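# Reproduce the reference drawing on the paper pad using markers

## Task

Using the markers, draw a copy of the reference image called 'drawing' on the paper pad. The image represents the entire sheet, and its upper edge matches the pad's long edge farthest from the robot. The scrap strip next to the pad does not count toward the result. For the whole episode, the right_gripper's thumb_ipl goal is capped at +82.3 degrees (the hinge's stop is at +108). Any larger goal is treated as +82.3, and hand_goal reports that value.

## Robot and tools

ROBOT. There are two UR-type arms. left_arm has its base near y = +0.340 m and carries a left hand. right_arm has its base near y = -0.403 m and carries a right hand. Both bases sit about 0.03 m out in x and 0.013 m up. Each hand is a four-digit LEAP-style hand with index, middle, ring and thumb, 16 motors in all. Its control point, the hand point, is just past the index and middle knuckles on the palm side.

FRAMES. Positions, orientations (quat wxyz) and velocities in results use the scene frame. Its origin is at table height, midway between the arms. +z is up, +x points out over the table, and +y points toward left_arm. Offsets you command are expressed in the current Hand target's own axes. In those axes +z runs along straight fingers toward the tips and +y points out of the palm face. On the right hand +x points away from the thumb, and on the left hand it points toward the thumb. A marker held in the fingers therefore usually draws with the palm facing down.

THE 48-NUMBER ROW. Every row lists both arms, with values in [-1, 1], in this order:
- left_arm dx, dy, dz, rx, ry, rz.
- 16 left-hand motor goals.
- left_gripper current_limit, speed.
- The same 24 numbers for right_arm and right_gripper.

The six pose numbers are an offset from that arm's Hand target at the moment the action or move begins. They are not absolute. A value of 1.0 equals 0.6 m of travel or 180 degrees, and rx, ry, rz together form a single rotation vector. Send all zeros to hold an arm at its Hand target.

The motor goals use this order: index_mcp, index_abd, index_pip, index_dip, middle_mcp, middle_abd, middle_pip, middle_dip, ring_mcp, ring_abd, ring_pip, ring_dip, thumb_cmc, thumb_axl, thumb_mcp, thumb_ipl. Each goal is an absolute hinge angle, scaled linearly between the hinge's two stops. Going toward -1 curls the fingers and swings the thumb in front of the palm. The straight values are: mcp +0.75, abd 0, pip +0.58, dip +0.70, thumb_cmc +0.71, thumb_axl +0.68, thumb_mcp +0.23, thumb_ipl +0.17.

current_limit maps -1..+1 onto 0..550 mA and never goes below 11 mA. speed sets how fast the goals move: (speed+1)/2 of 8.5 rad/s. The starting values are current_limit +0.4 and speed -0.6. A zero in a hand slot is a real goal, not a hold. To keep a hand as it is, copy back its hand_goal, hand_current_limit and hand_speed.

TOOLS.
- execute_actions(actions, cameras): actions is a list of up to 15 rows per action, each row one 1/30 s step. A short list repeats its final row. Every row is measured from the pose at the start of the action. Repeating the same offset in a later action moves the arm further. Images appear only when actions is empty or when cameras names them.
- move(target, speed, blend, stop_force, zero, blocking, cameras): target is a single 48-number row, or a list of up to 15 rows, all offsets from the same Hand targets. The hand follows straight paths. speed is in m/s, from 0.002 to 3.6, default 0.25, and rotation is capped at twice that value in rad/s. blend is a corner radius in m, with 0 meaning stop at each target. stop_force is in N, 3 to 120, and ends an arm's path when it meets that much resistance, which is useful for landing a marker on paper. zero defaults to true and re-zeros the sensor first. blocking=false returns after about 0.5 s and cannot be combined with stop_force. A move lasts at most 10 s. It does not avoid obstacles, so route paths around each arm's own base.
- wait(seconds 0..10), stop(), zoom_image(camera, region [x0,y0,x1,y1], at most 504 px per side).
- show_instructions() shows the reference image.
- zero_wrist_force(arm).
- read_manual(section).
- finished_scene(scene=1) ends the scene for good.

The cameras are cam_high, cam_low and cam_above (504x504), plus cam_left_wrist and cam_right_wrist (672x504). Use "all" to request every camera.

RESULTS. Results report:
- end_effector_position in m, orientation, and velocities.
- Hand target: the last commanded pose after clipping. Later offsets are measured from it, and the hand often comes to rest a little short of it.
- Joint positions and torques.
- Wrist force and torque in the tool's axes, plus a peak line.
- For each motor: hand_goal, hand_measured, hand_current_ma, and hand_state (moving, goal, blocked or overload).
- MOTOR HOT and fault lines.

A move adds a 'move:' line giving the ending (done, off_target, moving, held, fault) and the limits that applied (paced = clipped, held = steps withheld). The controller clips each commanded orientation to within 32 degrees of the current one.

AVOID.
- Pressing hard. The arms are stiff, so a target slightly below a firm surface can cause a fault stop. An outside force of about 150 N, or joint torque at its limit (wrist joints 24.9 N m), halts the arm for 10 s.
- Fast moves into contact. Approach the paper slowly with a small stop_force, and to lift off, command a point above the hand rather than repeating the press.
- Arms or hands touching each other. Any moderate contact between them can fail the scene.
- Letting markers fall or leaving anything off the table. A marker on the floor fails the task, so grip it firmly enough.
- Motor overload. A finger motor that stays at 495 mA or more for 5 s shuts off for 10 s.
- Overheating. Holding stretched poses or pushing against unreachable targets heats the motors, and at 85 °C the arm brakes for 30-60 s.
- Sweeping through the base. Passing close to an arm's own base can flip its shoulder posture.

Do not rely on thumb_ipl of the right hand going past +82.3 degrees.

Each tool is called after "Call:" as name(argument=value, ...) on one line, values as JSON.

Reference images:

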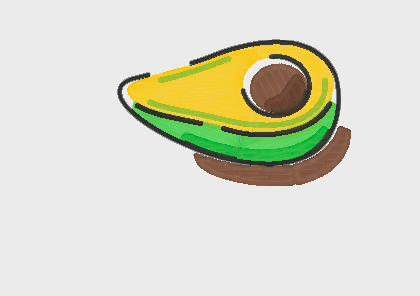

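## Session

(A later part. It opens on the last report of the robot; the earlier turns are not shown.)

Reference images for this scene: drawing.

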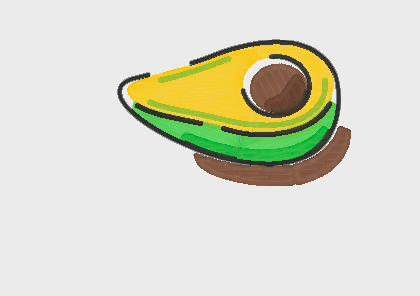

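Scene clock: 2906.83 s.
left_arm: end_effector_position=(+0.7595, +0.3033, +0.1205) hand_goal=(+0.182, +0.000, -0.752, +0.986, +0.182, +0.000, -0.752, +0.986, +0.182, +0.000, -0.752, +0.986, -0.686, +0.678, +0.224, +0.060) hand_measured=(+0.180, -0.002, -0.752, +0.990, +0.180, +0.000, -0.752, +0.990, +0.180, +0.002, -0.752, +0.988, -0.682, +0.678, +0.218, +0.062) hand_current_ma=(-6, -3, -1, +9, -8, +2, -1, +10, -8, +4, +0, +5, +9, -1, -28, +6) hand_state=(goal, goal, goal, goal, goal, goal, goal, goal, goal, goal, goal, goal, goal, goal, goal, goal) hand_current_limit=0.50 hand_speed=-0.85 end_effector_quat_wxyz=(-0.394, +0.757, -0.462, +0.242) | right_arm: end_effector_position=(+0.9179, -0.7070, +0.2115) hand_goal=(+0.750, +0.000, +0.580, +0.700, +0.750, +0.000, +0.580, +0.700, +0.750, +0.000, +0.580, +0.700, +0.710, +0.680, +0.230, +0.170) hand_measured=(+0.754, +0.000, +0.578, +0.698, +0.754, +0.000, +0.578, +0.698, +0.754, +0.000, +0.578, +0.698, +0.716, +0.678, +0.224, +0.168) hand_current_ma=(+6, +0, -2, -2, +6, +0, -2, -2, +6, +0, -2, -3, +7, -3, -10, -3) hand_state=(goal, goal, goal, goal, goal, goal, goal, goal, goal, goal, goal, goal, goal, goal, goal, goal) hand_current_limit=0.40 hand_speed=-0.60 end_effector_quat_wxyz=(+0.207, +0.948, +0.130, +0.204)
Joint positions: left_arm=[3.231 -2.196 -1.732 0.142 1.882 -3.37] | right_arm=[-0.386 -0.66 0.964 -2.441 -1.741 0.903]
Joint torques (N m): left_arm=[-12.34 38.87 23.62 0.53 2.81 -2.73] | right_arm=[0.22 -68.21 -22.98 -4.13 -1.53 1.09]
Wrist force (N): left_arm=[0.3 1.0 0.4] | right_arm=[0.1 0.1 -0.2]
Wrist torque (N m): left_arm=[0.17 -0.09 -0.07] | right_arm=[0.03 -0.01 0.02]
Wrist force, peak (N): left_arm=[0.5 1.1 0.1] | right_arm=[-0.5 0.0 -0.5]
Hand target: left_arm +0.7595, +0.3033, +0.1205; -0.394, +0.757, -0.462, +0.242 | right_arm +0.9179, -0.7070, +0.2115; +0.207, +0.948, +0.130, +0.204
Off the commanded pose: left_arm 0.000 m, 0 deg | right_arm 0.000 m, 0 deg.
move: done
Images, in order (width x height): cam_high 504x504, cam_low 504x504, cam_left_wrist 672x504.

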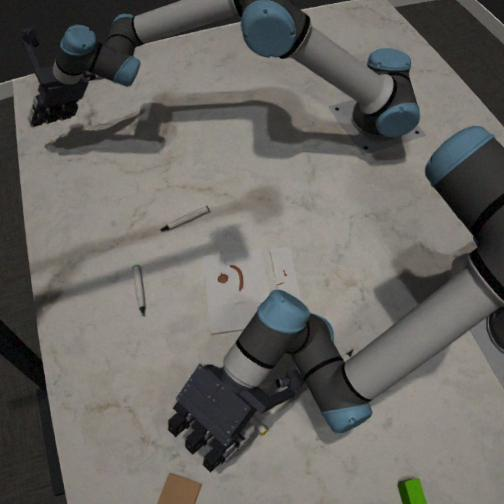

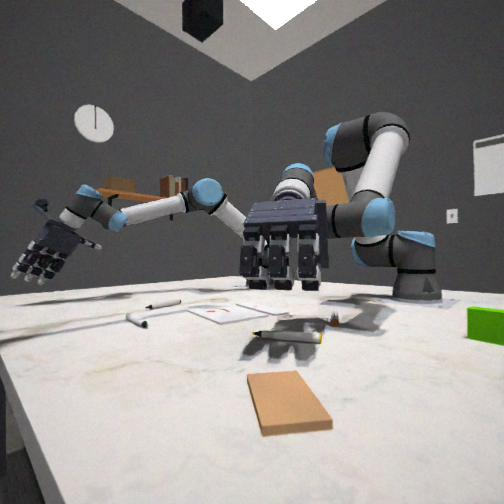

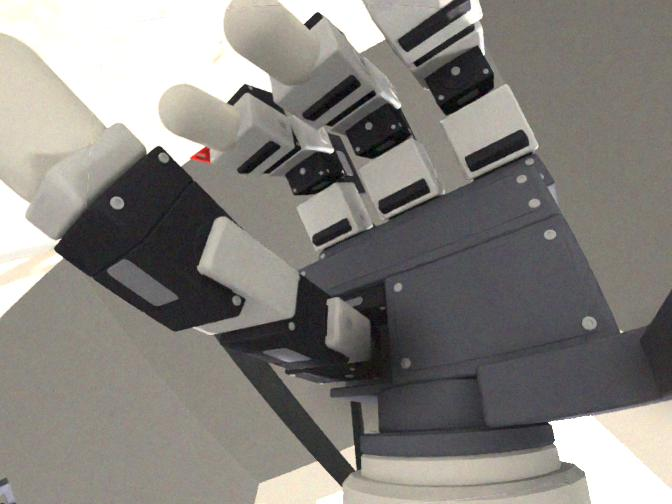

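Call:
move(target=[0,0.0956,0.067,0,0,0,0.182,0,-0.752,0.985,0.182,0,-0.752,0.985,0.182,0,-0.752,0.985,-0.686,0.677,0.2247,0.0595,0.5,-0.85,0,0,0,0,0,0,0.75,0,0.58,0.7,0.75,0,0.58,0.7,0.75,0,0.58,0.7,0.71,0.68,0.23,0.17,0.4,-0.6], speed=0.1, cameras=["cam_low","cam_high"])

Call:
zoom_image(camera="cam_low", region=[220, 220, 360, 360])

Scene clock: 2916.77 s.
left_arm: end_effector_position=(+0.7597, +0.3033, +0.0505) hand_goal=(+0.182, +0.000, -0.752, +0.986, +0.182, +0.000, -0.752, +0.986, +0.182, +0.000, -0.752, +0.986, -0.686, +0.678, +0.224, +0.060) hand_measured=(+0.180, -0.002, -0.752, +0.990, +0.180, +0.000, -0.752, +0.990, +0.180, +0.002, -0.752, +0.988, -0.682, +0.678, +0.218, +0.062) hand_current_ma=(-6, -3, -1, +9, -8, +2, -1, +10, -8, +4, +0, +5, +9, -1, -28, +6) hand_state=(goal, goal, goal, goal, goal, goal, goal, goal, goal, goal, goal, goal, goal, goal, goal, goal) hand_current_limit=0.50 hand_speed=-0.85 end_effector_quat_wxyz=(-0.394, +0.757, -0.462, +0.242) | right_arm: end_effector_position=(+0.9179, -0.7070, +0.2115) hand_goal=(+0.750, +0.000, +0.580, +0.700, +0.750, +0.000, +0.580, +0.700, +0.750, +0.000, +0.580, +0.700, +0.710, +0.680, +0.230, +0.170) hand_measured=(+0.754, +0.000, +0.578, +0.698, +0.754, +0.000, +0.578, +0.698, +0.754, +0.000, +0.578, +0.698, +0.716, +0.678, +0.224, +0.168) hand_current_ma=(+6, +0, -2, -2, +6, +0, -2, -2, +6, +0, -2, -3, +7, -3, -10, -3) hand_state=(goal, goal, goal, goal, goal, goal, goal, goal, goal, goal, goal, goal, goal, goal, goal, goal) hand_current_limit=0.40 hand_speed=-0.60 end_effector_quat_wxyz=(+0.207, +0.948, +0.130, +0.204)
Joint positions: left_arm=[3.231 -2.323 -1.745 0.281 1.882 -3.37] | right_arm=[-0.386 -0.66 0.964 -2.441 -1.741 0.903]
Joint torques (N m): left_arm=[-11.3 40.73 21.06 5.36 2.71 -0.49] | right_arm=[0.67 -69.18 -22.98 -4.06 -1.56 1.15]
Wrist force (N): left_arm=[0.5 0.9 0.3] | right_arm=[0.0 0.3 0.0]
Wrist torque (N m): left_arm=[0.17 -0.12 -0.03] | right_arm=[0.04 0.00 0.01]
Wrist force, peak (N): left_arm=[0.5 1.6 0.6] | right_arm=[-0.5 -0.2 -0.4]
Hand target: left_arm +0.7597, +0.3033, +0.0504; -0.394, +0.757, -0.462, +0.242 | right_arm +0.9179, -0.7070, +0.2115; +0.207, +0.948, +0.130, +0.204
Off the commanded pose: left_arm 0.000 m, 0 deg | right_arm 0.000 m, 0 deg.
move: done
Images, in order (width x height): cam_high 504x504, cam_low 504x504.

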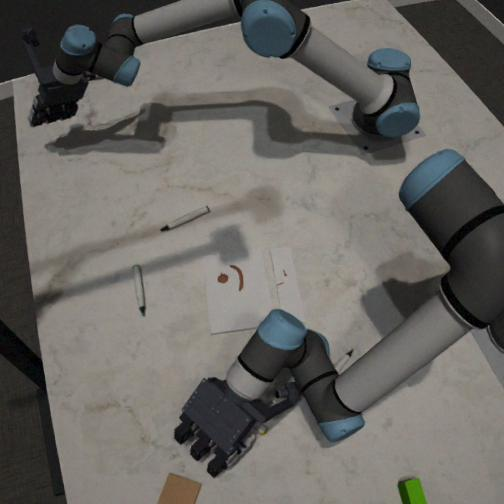

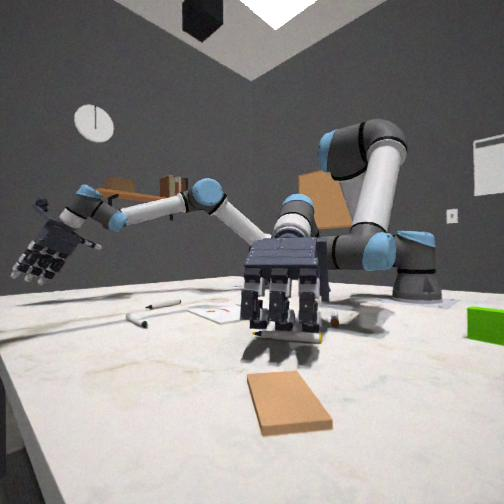

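Scaled by 3.600 from the camera's 504x504 image, which has a finer 720x720 frame.

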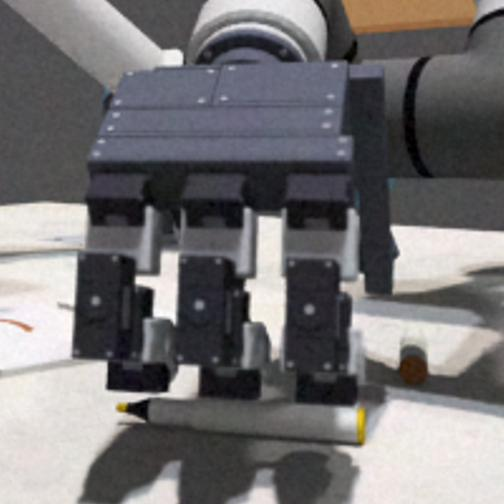

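Call:
move(target=[0,0.0491,0.0344,0,0,0,0.182,0,-0.752,0.985,0.182,0,-0.752,0.985,0.182,0,-0.752,0.985,-0.686,0.677,0.2247,0.0595,0.5,-0.85,0,0,0,0,0,0,0.75,0,0.58,0.7,0.75,0,0.58,0.7,0.75,0,0.58,0.7,0.71,0.68,0.23,0.17,0.4,-0.6], speed=0.012, stop_force=4, cameras=["cam_low","cam_high"])

Call:
zoom_image(camera="cam_low", region=[220, 220, 360, 360])

Scene clock: 2938.50 s.
left_arm: end_effector_position=(+0.7598, +0.3033, +0.0185) hand_goal=(+0.182, +0.000, -0.752, +0.986, +0.182, +0.000, -0.752, +0.986, +0.182, +0.000, -0.752, +0.986, -0.686, +0.678, +0.224, +0.060) hand_measured=(+0.180, -0.002, -0.754, +0.986, +0.180, +0.000, -0.754, +0.986, +0.180, +0.002, -0.754, +0.986, -0.682, +0.678, +0.218, +0.062) hand_current_ma=(-6, -3, -6, +0, -8, +2, -6, +0, -8, +4, -6, -2, +9, -1, -28, +6) hand_state=(goal, goal, goal, goal, goal, goal, goal, goal, goal, goal, goal, goal, goal, goal, goal, goal) hand_current_limit=0.50 hand_speed=-0.85 end_effector_quat_wxyz=(-0.394, +0.757, -0.462, +0.242) | right_arm: end_effector_position=(+0.9179, -0.7070, +0.2115) hand_goal=(+0.750, +0.000, +0.580, +0.700, +0.750, +0.000, +0.580, +0.700, +0.750, +0.000, +0.580, +0.700, +0.710, +0.680, +0.230, +0.170) hand_measured=(+0.754, +0.000, +0.578, +0.698, +0.754, +0.000, +0.578, +0.698, +0.754, +0.000, +0.578, +0.698, +0.716, +0.678, +0.224, +0.168) hand_current_ma=(+6, +0, -2, -2, +6, +0, -2, -2, +6, +0, -2, -3, +7, -3, -10, -3) hand_state=(goal, goal, goal, goal, goal, goal, goal, goal, goal, goal, goal, goal, goal, goal, goal, goal) hand_current_limit=0.40 hand_speed=-0.60 end_effector_quat_wxyz=(+0.207, +0.948, +0.130, +0.204)
Joint positions: left_arm=[3.231 -2.385 -1.741 0.34 1.882 -3.37] | right_arm=[-0.386 -0.66 0.964 -2.441 -1.741 0.903]
Joint torques (N m): left_arm=[-12 58.02 6.41 0.52 1.52 -1.08] | right_arm=[0.58 -68.28 -22.68 -4.01 -1.43 1.26]
Wrist force (N): left_arm=[0.6 0.5 -0.1] | right_arm=[0.1 0.2 -0.2]
Wrist torque (N m): left_arm=[0.16 -0.13 -0.05] | right_arm=[0.05 -0.01 0.01]
Wrist force, peak (N): left_arm=[0.3 -4.0 -0.4] | right_arm=[0.0 0.1 -0.6]
Hand target: left_arm +0.7598, +0.3033, +0.0185; -0.394, +0.757, -0.462, +0.242 (not the last commanded pose) | right_arm +0.9179, -0.7070, +0.2115; +0.207, +0.948, +0.130, +0.204
Off the commanded pose: left_arm 0.004 m, 0 deg | right_arm 0.000 m, 0 deg.
move: contact (left_arm)
Images, in order (width x height): cam_high 504x504, cam_low 504x504.

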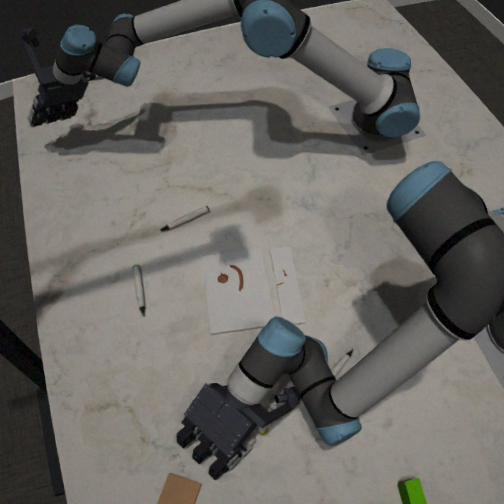

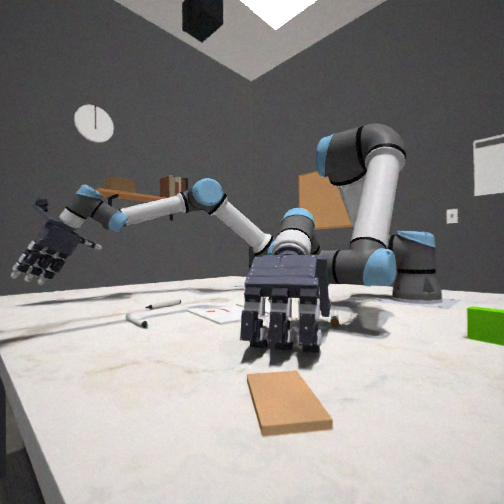

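Scaled by 3.600 from the camera's 504x504 image, which has a finer 720x720 frame.

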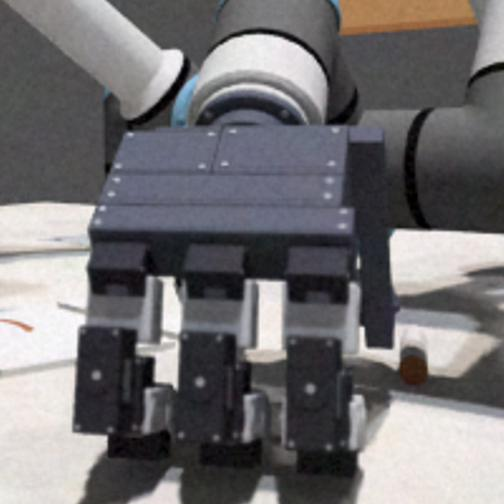

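Call:
move(target=[0,-0.002,-0.0014,0,0,0,0.182,0,-0.752,0.985,0.182,0,-0.752,0.985,0.182,0,-0.752,0.985,-0.686,0.677,0.2247,0.0595,0.5,-0.88,0,0,0,0,0,0,0.75,0,0.58,0.7,0.75,0,0.58,0.7,0.75,0,0.58,0.7,0.71,0.68,0.23,0.17,0.4,-0.6], speed=0.05)

Call:
execute_actions(actions=[[[0,0,0,0,0,0,0.182,0,-0.752,0.985,0.182,0,-0.752,0.985,0.182,0,-0.752,0.985,-0.686,0.677,-0.12,0.0595,0.5,-0.88,0,0,0,0,0,0,0.75,0,0.58,0.7,0.75,0,0.58,0.7,0.75,0,0.58,0.7,0.71,0.68,0.23,0.17,0.4,-0.6]],[[0,0,0,0,0,0,0.182,0,-0.752,0.985,0.182,0,-0.752,0.985,0.182,0,-0.752,0.985,-0.686,0.677,-0.12,0.0595,0.5,-0.88,0,0,0,0,0,0,0.75,0,0.58,0.7,0.75,0,0.58,0.7,0.75,0,0.58,0.7,0.71,0.68,0.23,0.17,0.4,-0.6]],[[0,0,0,0,0,0,0.182,0,-0.752,0.985,0.182,0,-0.752,0.985,0.182,0,-0.752,0.985,-0.686,0.677,-0.12,0.0595,0.5,-0.88,0,0,0,0,0,0,0.75,0,0.58,0.7,0.75,0,0.58,0.7,0.75,0,0.58,0.7,0.71,0.68,0.23,0.17,0.4,-0.6]]], cameras=["cam_left_wrist","cam_high"])

Scene clock: 2953.73 s.
left_arm: end_effector_position=(+0.7598, +0.3033, +0.0200) hand_goal=(+0.182, +0.000, -0.752, +0.986, +0.182, +0.000, -0.752, +0.986, +0.182, +0.000, -0.752, +0.986, -0.686, +0.678, +0.224, +0.060) hand_measured=(+0.180, -0.002, -0.752, +0.986, +0.180, +0.000, -0.752, +0.986, +0.180, +0.002, -0.752, +0.986, -0.682, +0.678, +0.218, +0.062) hand_current_ma=(-6, -3, -1, +0, -8, +2, -1, +0, -8, +4, -1, -2, +9, -1, -28, +6) hand_state=(goal, goal, goal, goal, goal, goal, goal, goal, goal, goal, goal, goal, goal, goal, goal, goal) hand_current_limit=0.50 hand_speed=-0.88 end_effector_quat_wxyz=(-0.394, +0.757, -0.462, +0.242) | right_arm: end_effector_position=(+0.9179, -0.7070, +0.2115) hand_goal=(+0.750, +0.000, +0.580, +0.700, +0.750, +0.000, +0.580, +0.700, +0.750, +0.000, +0.580, +0.700, +0.710, +0.680, +0.230, +0.170) hand_measured=(+0.754, +0.000, +0.578, +0.698, +0.754, +0.000, +0.578, +0.698, +0.754, +0.000, +0.578, +0.698, +0.716, +0.678, +0.224, +0.168) hand_current_ma=(+6, +0, -2, -2, +6, +0, -2, -2, +6, +0, -2, -3, +7, -3, -10, -3) hand_state=(goal, goal, goal, goal, goal, goal, goal, goal, goal, goal, goal, goal, goal, goal, goal, goal) hand_current_limit=0.40 hand_speed=-0.60 end_effector_quat_wxyz=(+0.207, +0.948, +0.130, +0.204)
Joint positions: left_arm=[3.231 -2.383 -1.741 0.337 1.882 -3.37] | right_arm=[-0.386 -0.66 0.964 -2.441 -1.741 0.903]
Joint torques (N m): left_arm=[-9.81 59.35 6.71 0.67 -1.93 2.07] | right_arm=[0.82 -69 -22.64 -4.01 -1.46 1.21]
Wrist force (N): left_arm=[0.1 0.7 0.3] | right_arm=[-0.2 0.1 -0.1]
Wrist torque (N m): left_arm=[0.14 -0.08 -0.08] | right_arm=[0.01 0.03 -0.01]
Wrist force, peak (N): left_arm=[0.2 1.1 0.1] | right_arm=[-0.4 0.3 -0.5]
Hand target: left_arm +0.7598, +0.3033, +0.0200; -0.394, +0.757, -0.462, +0.242 | right_arm +0.9179, -0.7070, +0.2115; +0.207, +0.948, +0.130, +0.204
Off the commanded pose: left_arm 0.000 m, 0 deg | right_arm 0.000 m, 0 deg.
move: done

Scene clock: 2955.43 s.
left_arm: end_effector_position=(+0.7598, +0.3033, +0.0200) hand_goal=(+0.182, +0.000, -0.752, +0.986, +0.182, +0.000, -0.752, +0.986, +0.182, +0.000, -0.752, +0.986, -0.686, +0.678, -0.120, +0.060) hand_measured=(+0.184, -0.002, -0.752, +0.986, +0.184, +0.000, -0.754, +0.986, +0.180, +0.002, -0.752, +0.986, -0.684, +0.678, -0.022, +0.074) hand_current_ma=(+6, -3, +0, +0, +5, +2, -3, +0, -8, +4, -1, -2, +5, -1, +413, +63) hand_state=(goal, goal, goal, goal, goal, goal, goal, goal, goal, goal, goal, goal, goal, goal, blocked, goal) hand_current_limit=0.50 hand_speed=-0.88 end_effector_quat_wxyz=(-0.394, +0.757, -0.462, +0.242) | right_arm: end_effector_position=(+0.9179, -0.7070, +0.2115) hand_goal=(+0.750, +0.000, +0.580, +0.700, +0.750, +0.000, +0.580, +0.700, +0.750, +0.000, +0.580, +0.700, +0.710, +0.680, +0.230, +0.170) hand_measured=(+0.754, +0.000, +0.578, +0.698, +0.754, +0.000, +0.578, +0.698, +0.754, +0.000, +0.578, +0.698, +0.716, +0.678, +0.224, +0.168) hand_current_ma=(+6, +0, -2, -2, +6, +0, -2, -2, +6, +0, -2, -3, +7, -3, -10, -3) hand_state=(goal, goal, goal, goal, goal, goal, goal, goal, goal, goal, goal, goal, goal, goal, goal, goal) hand_current_limit=0.40 hand_speed=-0.60 end_effector_quat_wxyz=(+0.207, +0.948, +0.130, +0.204)
Joint positions: left_arm=[3.231 -2.383 -1.741 0.337 1.882 -3.37] | right_arm=[-0.386 -0.66 0.964 -2.441 -1.741 0.903]
Joint torques (N m): left_arm=[-8.52 51.22 7.4 0.76 -1.98 1.85] | right_arm=[0.81 -68.26 -21.82 -3.98 -1.43 1.21]
Wrist force (N): left_arm=[0.1 -2.3 -1.7] | right_arm=[0.1 0.0 0.1]
Wrist torque (N m): left_arm=[-0.11 -0.07 -0.07] | right_arm=[-0.02 -0.02 0.01]
Wrist force, peak (N): left_arm=[0.3 -2.3 -2.1] | right_arm=[-0.4 0.3 0.2]
Hand target: left_arm +0.7598, +0.3033, +0.0200; -0.394, +0.757, -0.462, +0.242 | right_arm +0.9179, -0.7070, +0.2115; +0.207, +0.948, +0.130, +0.204
Off the commanded pose: left_arm 0.000 m, 0 deg | right_arm 0.000 m, 0 deg.
Step readings (end_effector_position of left_arm | right_arm):
0: (+0.7598, +0.3033, +0.0200) | (+0.9179, -0.7070, +0.2115)
1: (+0.7598, +0.3033, +0.0200) | (+0.9179, -0.7070, +0.2115)
2: (+0.7598, +0.3033, +0.0200) | (+0.9179, -0.7070, +0.2115)
4: (+0.7598, +0.3033, +0.0200) | (+0.9179, -0.7070, +0.2115)
8: (+0.7598, +0.3033, +0.0200) | (+0.9179, -0.7070, +0.2115)
15: (+0.7598, +0.3033, +0.0200) | (+0.9179, -0.7070, +0.2115)
16: (+0.7598, +0.3033, +0.0200) | (+0.9179, -0.7070, +0.2115)
17: (+0.7598, +0.3033, +0.0200) | (+0.9179, -0.7070, +0.2115)
19: (+0.7598, +0.3033, +0.0200) | (+0.9179, -0.7070, +0.2115)
23: (+0.7598, +0.3033, +0.0200) | (+0.9179, -0.7070, +0.2115)
30: (+0.7598, +0.3033, +0.0200) | (+0.9179, -0.7070, +0.2115)
31: (+0.7598, +0.3033, +0.0200) | (+0.9179, -0.7070, +0.2115)
32: (+0.7598, +0.3033, +0.0200) | (+0.9179, -0.7070, +0.2115)
34: (+0.7598, +0.3033, +0.0200) | (+0.9179, -0.7070, +0.2115)
38: (+0.7598, +0.3033, +0.0200) | (+0.9179, -0.7070, +0.2115)
45: (+0.7598, +0.3033, +0.0200) | (+0.9179, -0.7070, +0.2115)
Images, in order (width x height): cam_high 504x504, cam_left_wrist 672x504.

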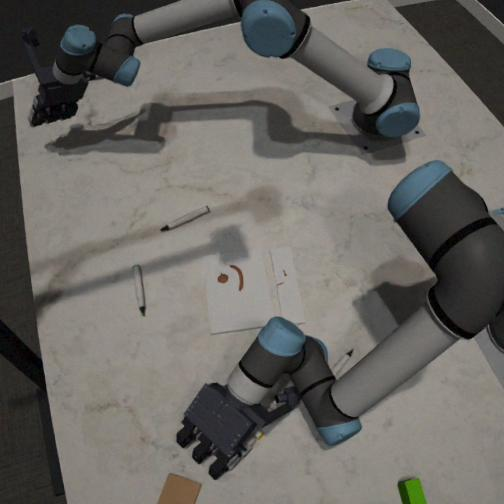

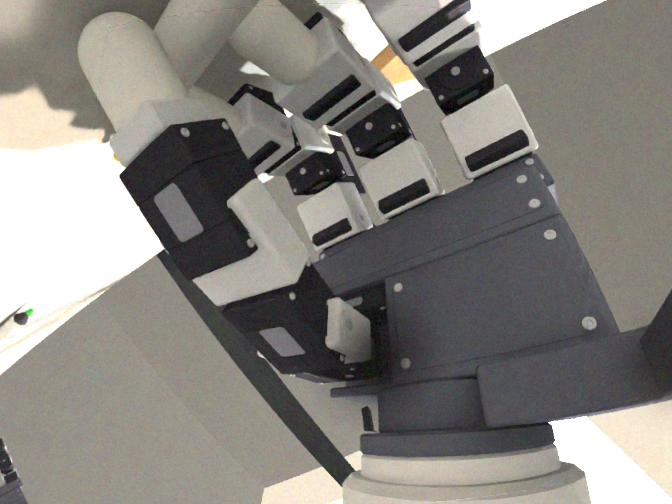

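Call:
execute_actions(actions=[[[0,0,0,0,0,0,0.13,0,-0.78,0.985,0.13,0,-0.78,0.985,0.13,0,-0.78,0.985,-0.686,0.677,-0.14,0.03,0.68,-0.88,0,0,0,0,0,0,0.75,0,0.58,0.7,0.75,0,0.58,0.7,0.75,0,0.58,0.7,0.71,0.68,0.23,0.17,0.4,-0.6]],[[0,0,0,0,0,0,0.13,0,-0.78,0.985,0.13,0,-0.78,0.985,0.13,0,-0.78,0.985,-0.686,0.677,-0.14,0.03,0.68,-0.88,0,0,0,0,0,0,0.75,0,0.58,0.7,0.75,0,0.58,0.7,0.75,0,0.58,0.7,0.71,0.68,0.23,0.17,0.4,-0.6]]])

Call:
move(target=[[0,-0.0205,-0.01435,0,0,0,0.13,0,-0.78,0.985,0.13,0,-0.78,0.985,0.13,0,-0.78,0.985,-0.686,0.677,-0.14,0.03,0.68,-0.88,0,0,0,0,0,0,0.75,0,0.58,0.7,0.75,0,0.58,0.7,0.75,0,0.58,0.7,0.71,0.68,0.23,0.17,0.4,-0.6],[0,-0.1775,-0.1244,0,0,0,0.13,0,-0.78,0.985,0.13,0,-0.78,0.985,0.13,0,-0.78,0.985,-0.686,0.677,-0.14,0.03,0.68,-0.88,0,0,0,0,0,0,0.75,0,0.58,0.7,0.75,0,0.58,0.7,0.75,0,0.58,0.7,0.71,0.68,0.23,0.17,0.4,-0.6]], speed=[0.03,0.12], blend=[0.003,0], cameras=["cam_low","cam_left_wrist"])

Call:
zoom_image(camera="cam_low", region=[220, 160, 360, 300])

Scene clock: 2969.13 s.
left_arm: end_effector_position=(+0.7598, +0.3033, +0.0200) hand_goal=(+0.130, +0.000, -0.780, +0.986, +0.130, +0.000, -0.780, +0.986, +0.130, +0.000, -0.780, +0.986, -0.686, +0.678, -0.140, +0.030) hand_measured=(+0.180, -0.002, -0.760, +0.992, +0.172, +0.000, -0.762, +0.988, +0.144, +0.002, -0.770, +0.986, -0.682, +0.678, -0.024, +0.074) hand_current_ma=(+220, -3, +74, +18, +181, +2, +67, +8, +52, +4, +37, +1, +12, -1, +462, +238) hand_state=(blocked, goal, blocked, goal, blocked, goal, goal, goal, goal, goal, goal, goal, goal, goal, blocked, blocked) hand_current_limit=0.68 hand_speed=-0.88 end_effector_quat_wxyz=(-0.394, +0.757, -0.462, +0.242) | right_arm: end_effector_position=(+0.9179, -0.7070, +0.2115) hand_goal=(+0.750, +0.000, +0.580, +0.700, +0.750, +0.000, +0.580, +0.700, +0.750, +0.000, +0.580, +0.700, +0.710, +0.680, +0.230, +0.170) hand_measured=(+0.754, +0.000, +0.578, +0.698, +0.754, +0.000, +0.578, +0.698, +0.754, +0.000, +0.578, +0.698, +0.716, +0.678, +0.224, +0.168) hand_current_ma=(+6, +0, -2, -2, +6, +0, -2, -2, +6, +0, -2, -3, +7, -3, -10, -3) hand_state=(goal, goal, goal, goal, goal, goal, goal, goal, goal, goal, goal, goal, goal, goal, goal, goal) hand_current_limit=0.40 hand_speed=-0.60 end_effector_quat_wxyz=(+0.207, +0.948, +0.130, +0.204)
Joint positions: left_arm=[3.231 -2.383 -1.741 0.337 1.882 -3.37] | right_arm=[-0.386 -0.66 0.964 -2.441 -1.741 0.903]
Joint torques (N m): left_arm=[-3.3 43.12 7.85 0.91 -2.04 1.72] | right_arm=[1.02 -68.36 -22.52 -3.97 -1.4 1.16]
Wrist force (N): left_arm=[0.0 0.8 0.4] | right_arm=[-0.4 0.0 0.0]
Wrist torque (N m): left_arm=[0.13 -0.05 -0.10] | right_arm=[-0.01 0.05 -0.03]
Wrist force, peak (N): left_arm=[0.3 -2.3 -2.1] | right_arm=[-0.5 0.1 -0.4]
Hand target: left_arm +0.7598, +0.3033, +0.0200; -0.394, +0.757, -0.462, +0.242 | right_arm +0.9179, -0.7070, +0.2115; +0.207, +0.948, +0.130, +0.204
Off the commanded pose: left_arm 0.000 m, 0 deg | right_arm 0.000 m, 0 deg.
Step readings (end_effector_position of left_arm | right_arm):
0: (+0.7598, +0.3033, +0.0200) | (+0.9179, -0.7070, +0.2115)
1: (+0.7598, +0.3033, +0.0200) | (+0.9179, -0.7070, +0.2115)
2: (+0.7598, +0.3033, +0.0200) | (+0.9179, -0.7070, +0.2115)
4: (+0.7598, +0.3033, +0.0200) | (+0.9179, -0.7070, +0.2115)
8: (+0.7598, +0.3033, +0.0200) | (+0.9179, -0.7070, +0.2115)
15: (+0.7598, +0.3033, +0.0200) | (+0.9179, -0.7070, +0.2115)
16: (+0.7598, +0.3033, +0.0200) | (+0.9179, -0.7070, +0.2115)
17: (+0.7598, +0.3033, +0.0200) | (+0.9179, -0.7070, +0.2115)
19: (+0.7598, +0.3033, +0.0200) | (+0.9179, -0.7070, +0.2115)
23: (+0.7598, +0.3033, +0.0200) | (+0.9179, -0.7070, +0.2115)
30: (+0.7598, +0.3033, +0.0200) | (+0.9179, -0.7070, +0.2115)

Scene clock: 2971.07 s.
left_arm: end_effector_position=(+0.7595, +0.3034, +0.1500) hand_goal=(+0.130, +0.000, -0.780, +0.986, +0.130, +0.000, -0.780, +0.986, +0.130, +0.000, -0.780, +0.986, -0.686, +0.678, -0.140, +0.030) hand_measured=(+0.180, -0.002, -0.760, +0.992, +0.172, +0.000, -0.762, +0.988, +0.144, +0.002, -0.770, +0.986, -0.682, +0.678, -0.024, +0.074) hand_current_ma=(+220, -3, +74, +20, +181, +2, +67, +9, +52, +4, +37, +1, +12, -1, +462, +238) hand_state=(blocked, goal, blocked, goal, blocked, goal, goal, goal, goal, goal, goal, goal, goal, goal, blocked, blocked) hand_current_limit=0.68 hand_speed=-0.88 end_effector_quat_wxyz=(-0.394, +0.757, -0.462, +0.242) | right_arm: end_effector_position=(+0.9179, -0.7070, +0.2115) hand_goal=(+0.750, +0.000, +0.580, +0.700, +0.750, +0.000, +0.580, +0.700, +0.750, +0.000, +0.580, +0.700, +0.710, +0.680, +0.230, +0.170) hand_measured=(+0.754, +0.000, +0.578, +0.698, +0.754, +0.000, +0.578, +0.698, +0.754, +0.000, +0.578, +0.698, +0.716, +0.678, +0.224, +0.168) hand_current_ma=(+6, +0, -2, -2, +6, +0, -2, -2, +6, +0, -2, -3, +7, -3, -10, -3) hand_state=(goal, goal, goal, goal, goal, goal, goal, goal, goal, goal, goal, goal, goal, goal, goal, goal) hand_current_limit=0.40 hand_speed=-0.60 end_effector_quat_wxyz=(+0.207, +0.948, +0.130, +0.204)
Joint positions: left_arm=[3.231 -2.148 -1.718 0.079 1.882 -3.37] | right_arm=[-0.386 -0.66 0.964 -2.441 -1.741 0.903]
Joint torques (N m): left_arm=[15.49 54.51 24.08 0.69 -2.13 -1.66] | right_arm=[1.1 -68.08 -22.1 -3.97 -1.55 1.14]
Wrist force (N): left_arm=[0.2 1.2 0.1] | right_arm=[0.0 0.0 -0.1]
Wrist torque (N m): left_arm=[0.23 -0.08 -0.09] | right_arm=[0.00 0.01 0.00]
Wrist force, peak (N): left_arm=[0.2 1.8 0.7] | right_arm=[-0.4 0.4 0.3]
Hand target: left_arm +0.7595, +0.3034, +0.1500; -0.394, +0.757, -0.462, +0.242 | right_arm +0.9179, -0.7070, +0.2115; +0.207, +0.948, +0.130, +0.204
Off the commanded pose: left_arm 0.000 m, 0 deg | right_arm 0.000 m, 0 deg.
move: done
Images, in order (width x height): cam_low 504x504, cam_left_wrist 672x504.

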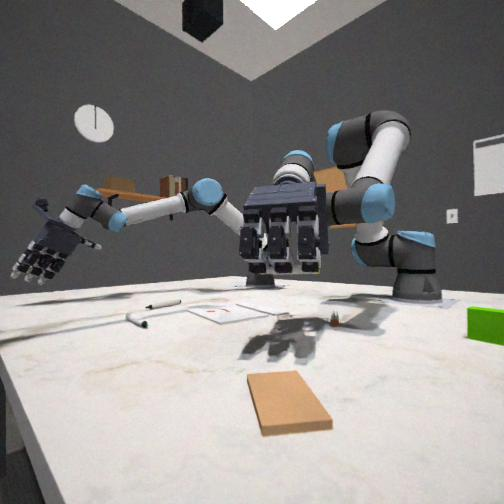

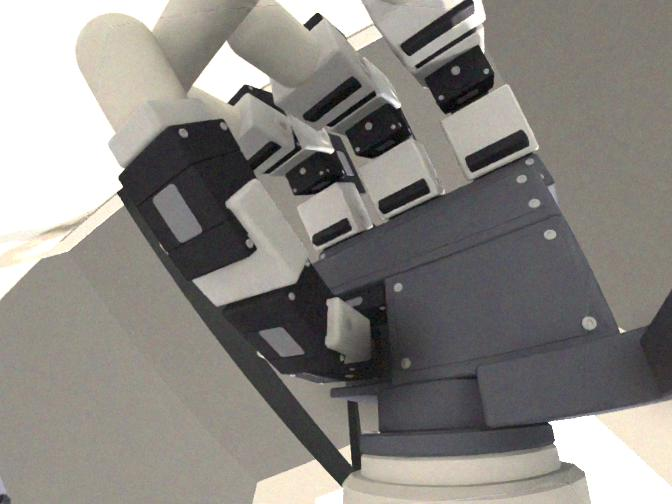

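Scaled by 3.600 from the camera's 504x504 image, which has a finer 720x720 frame.

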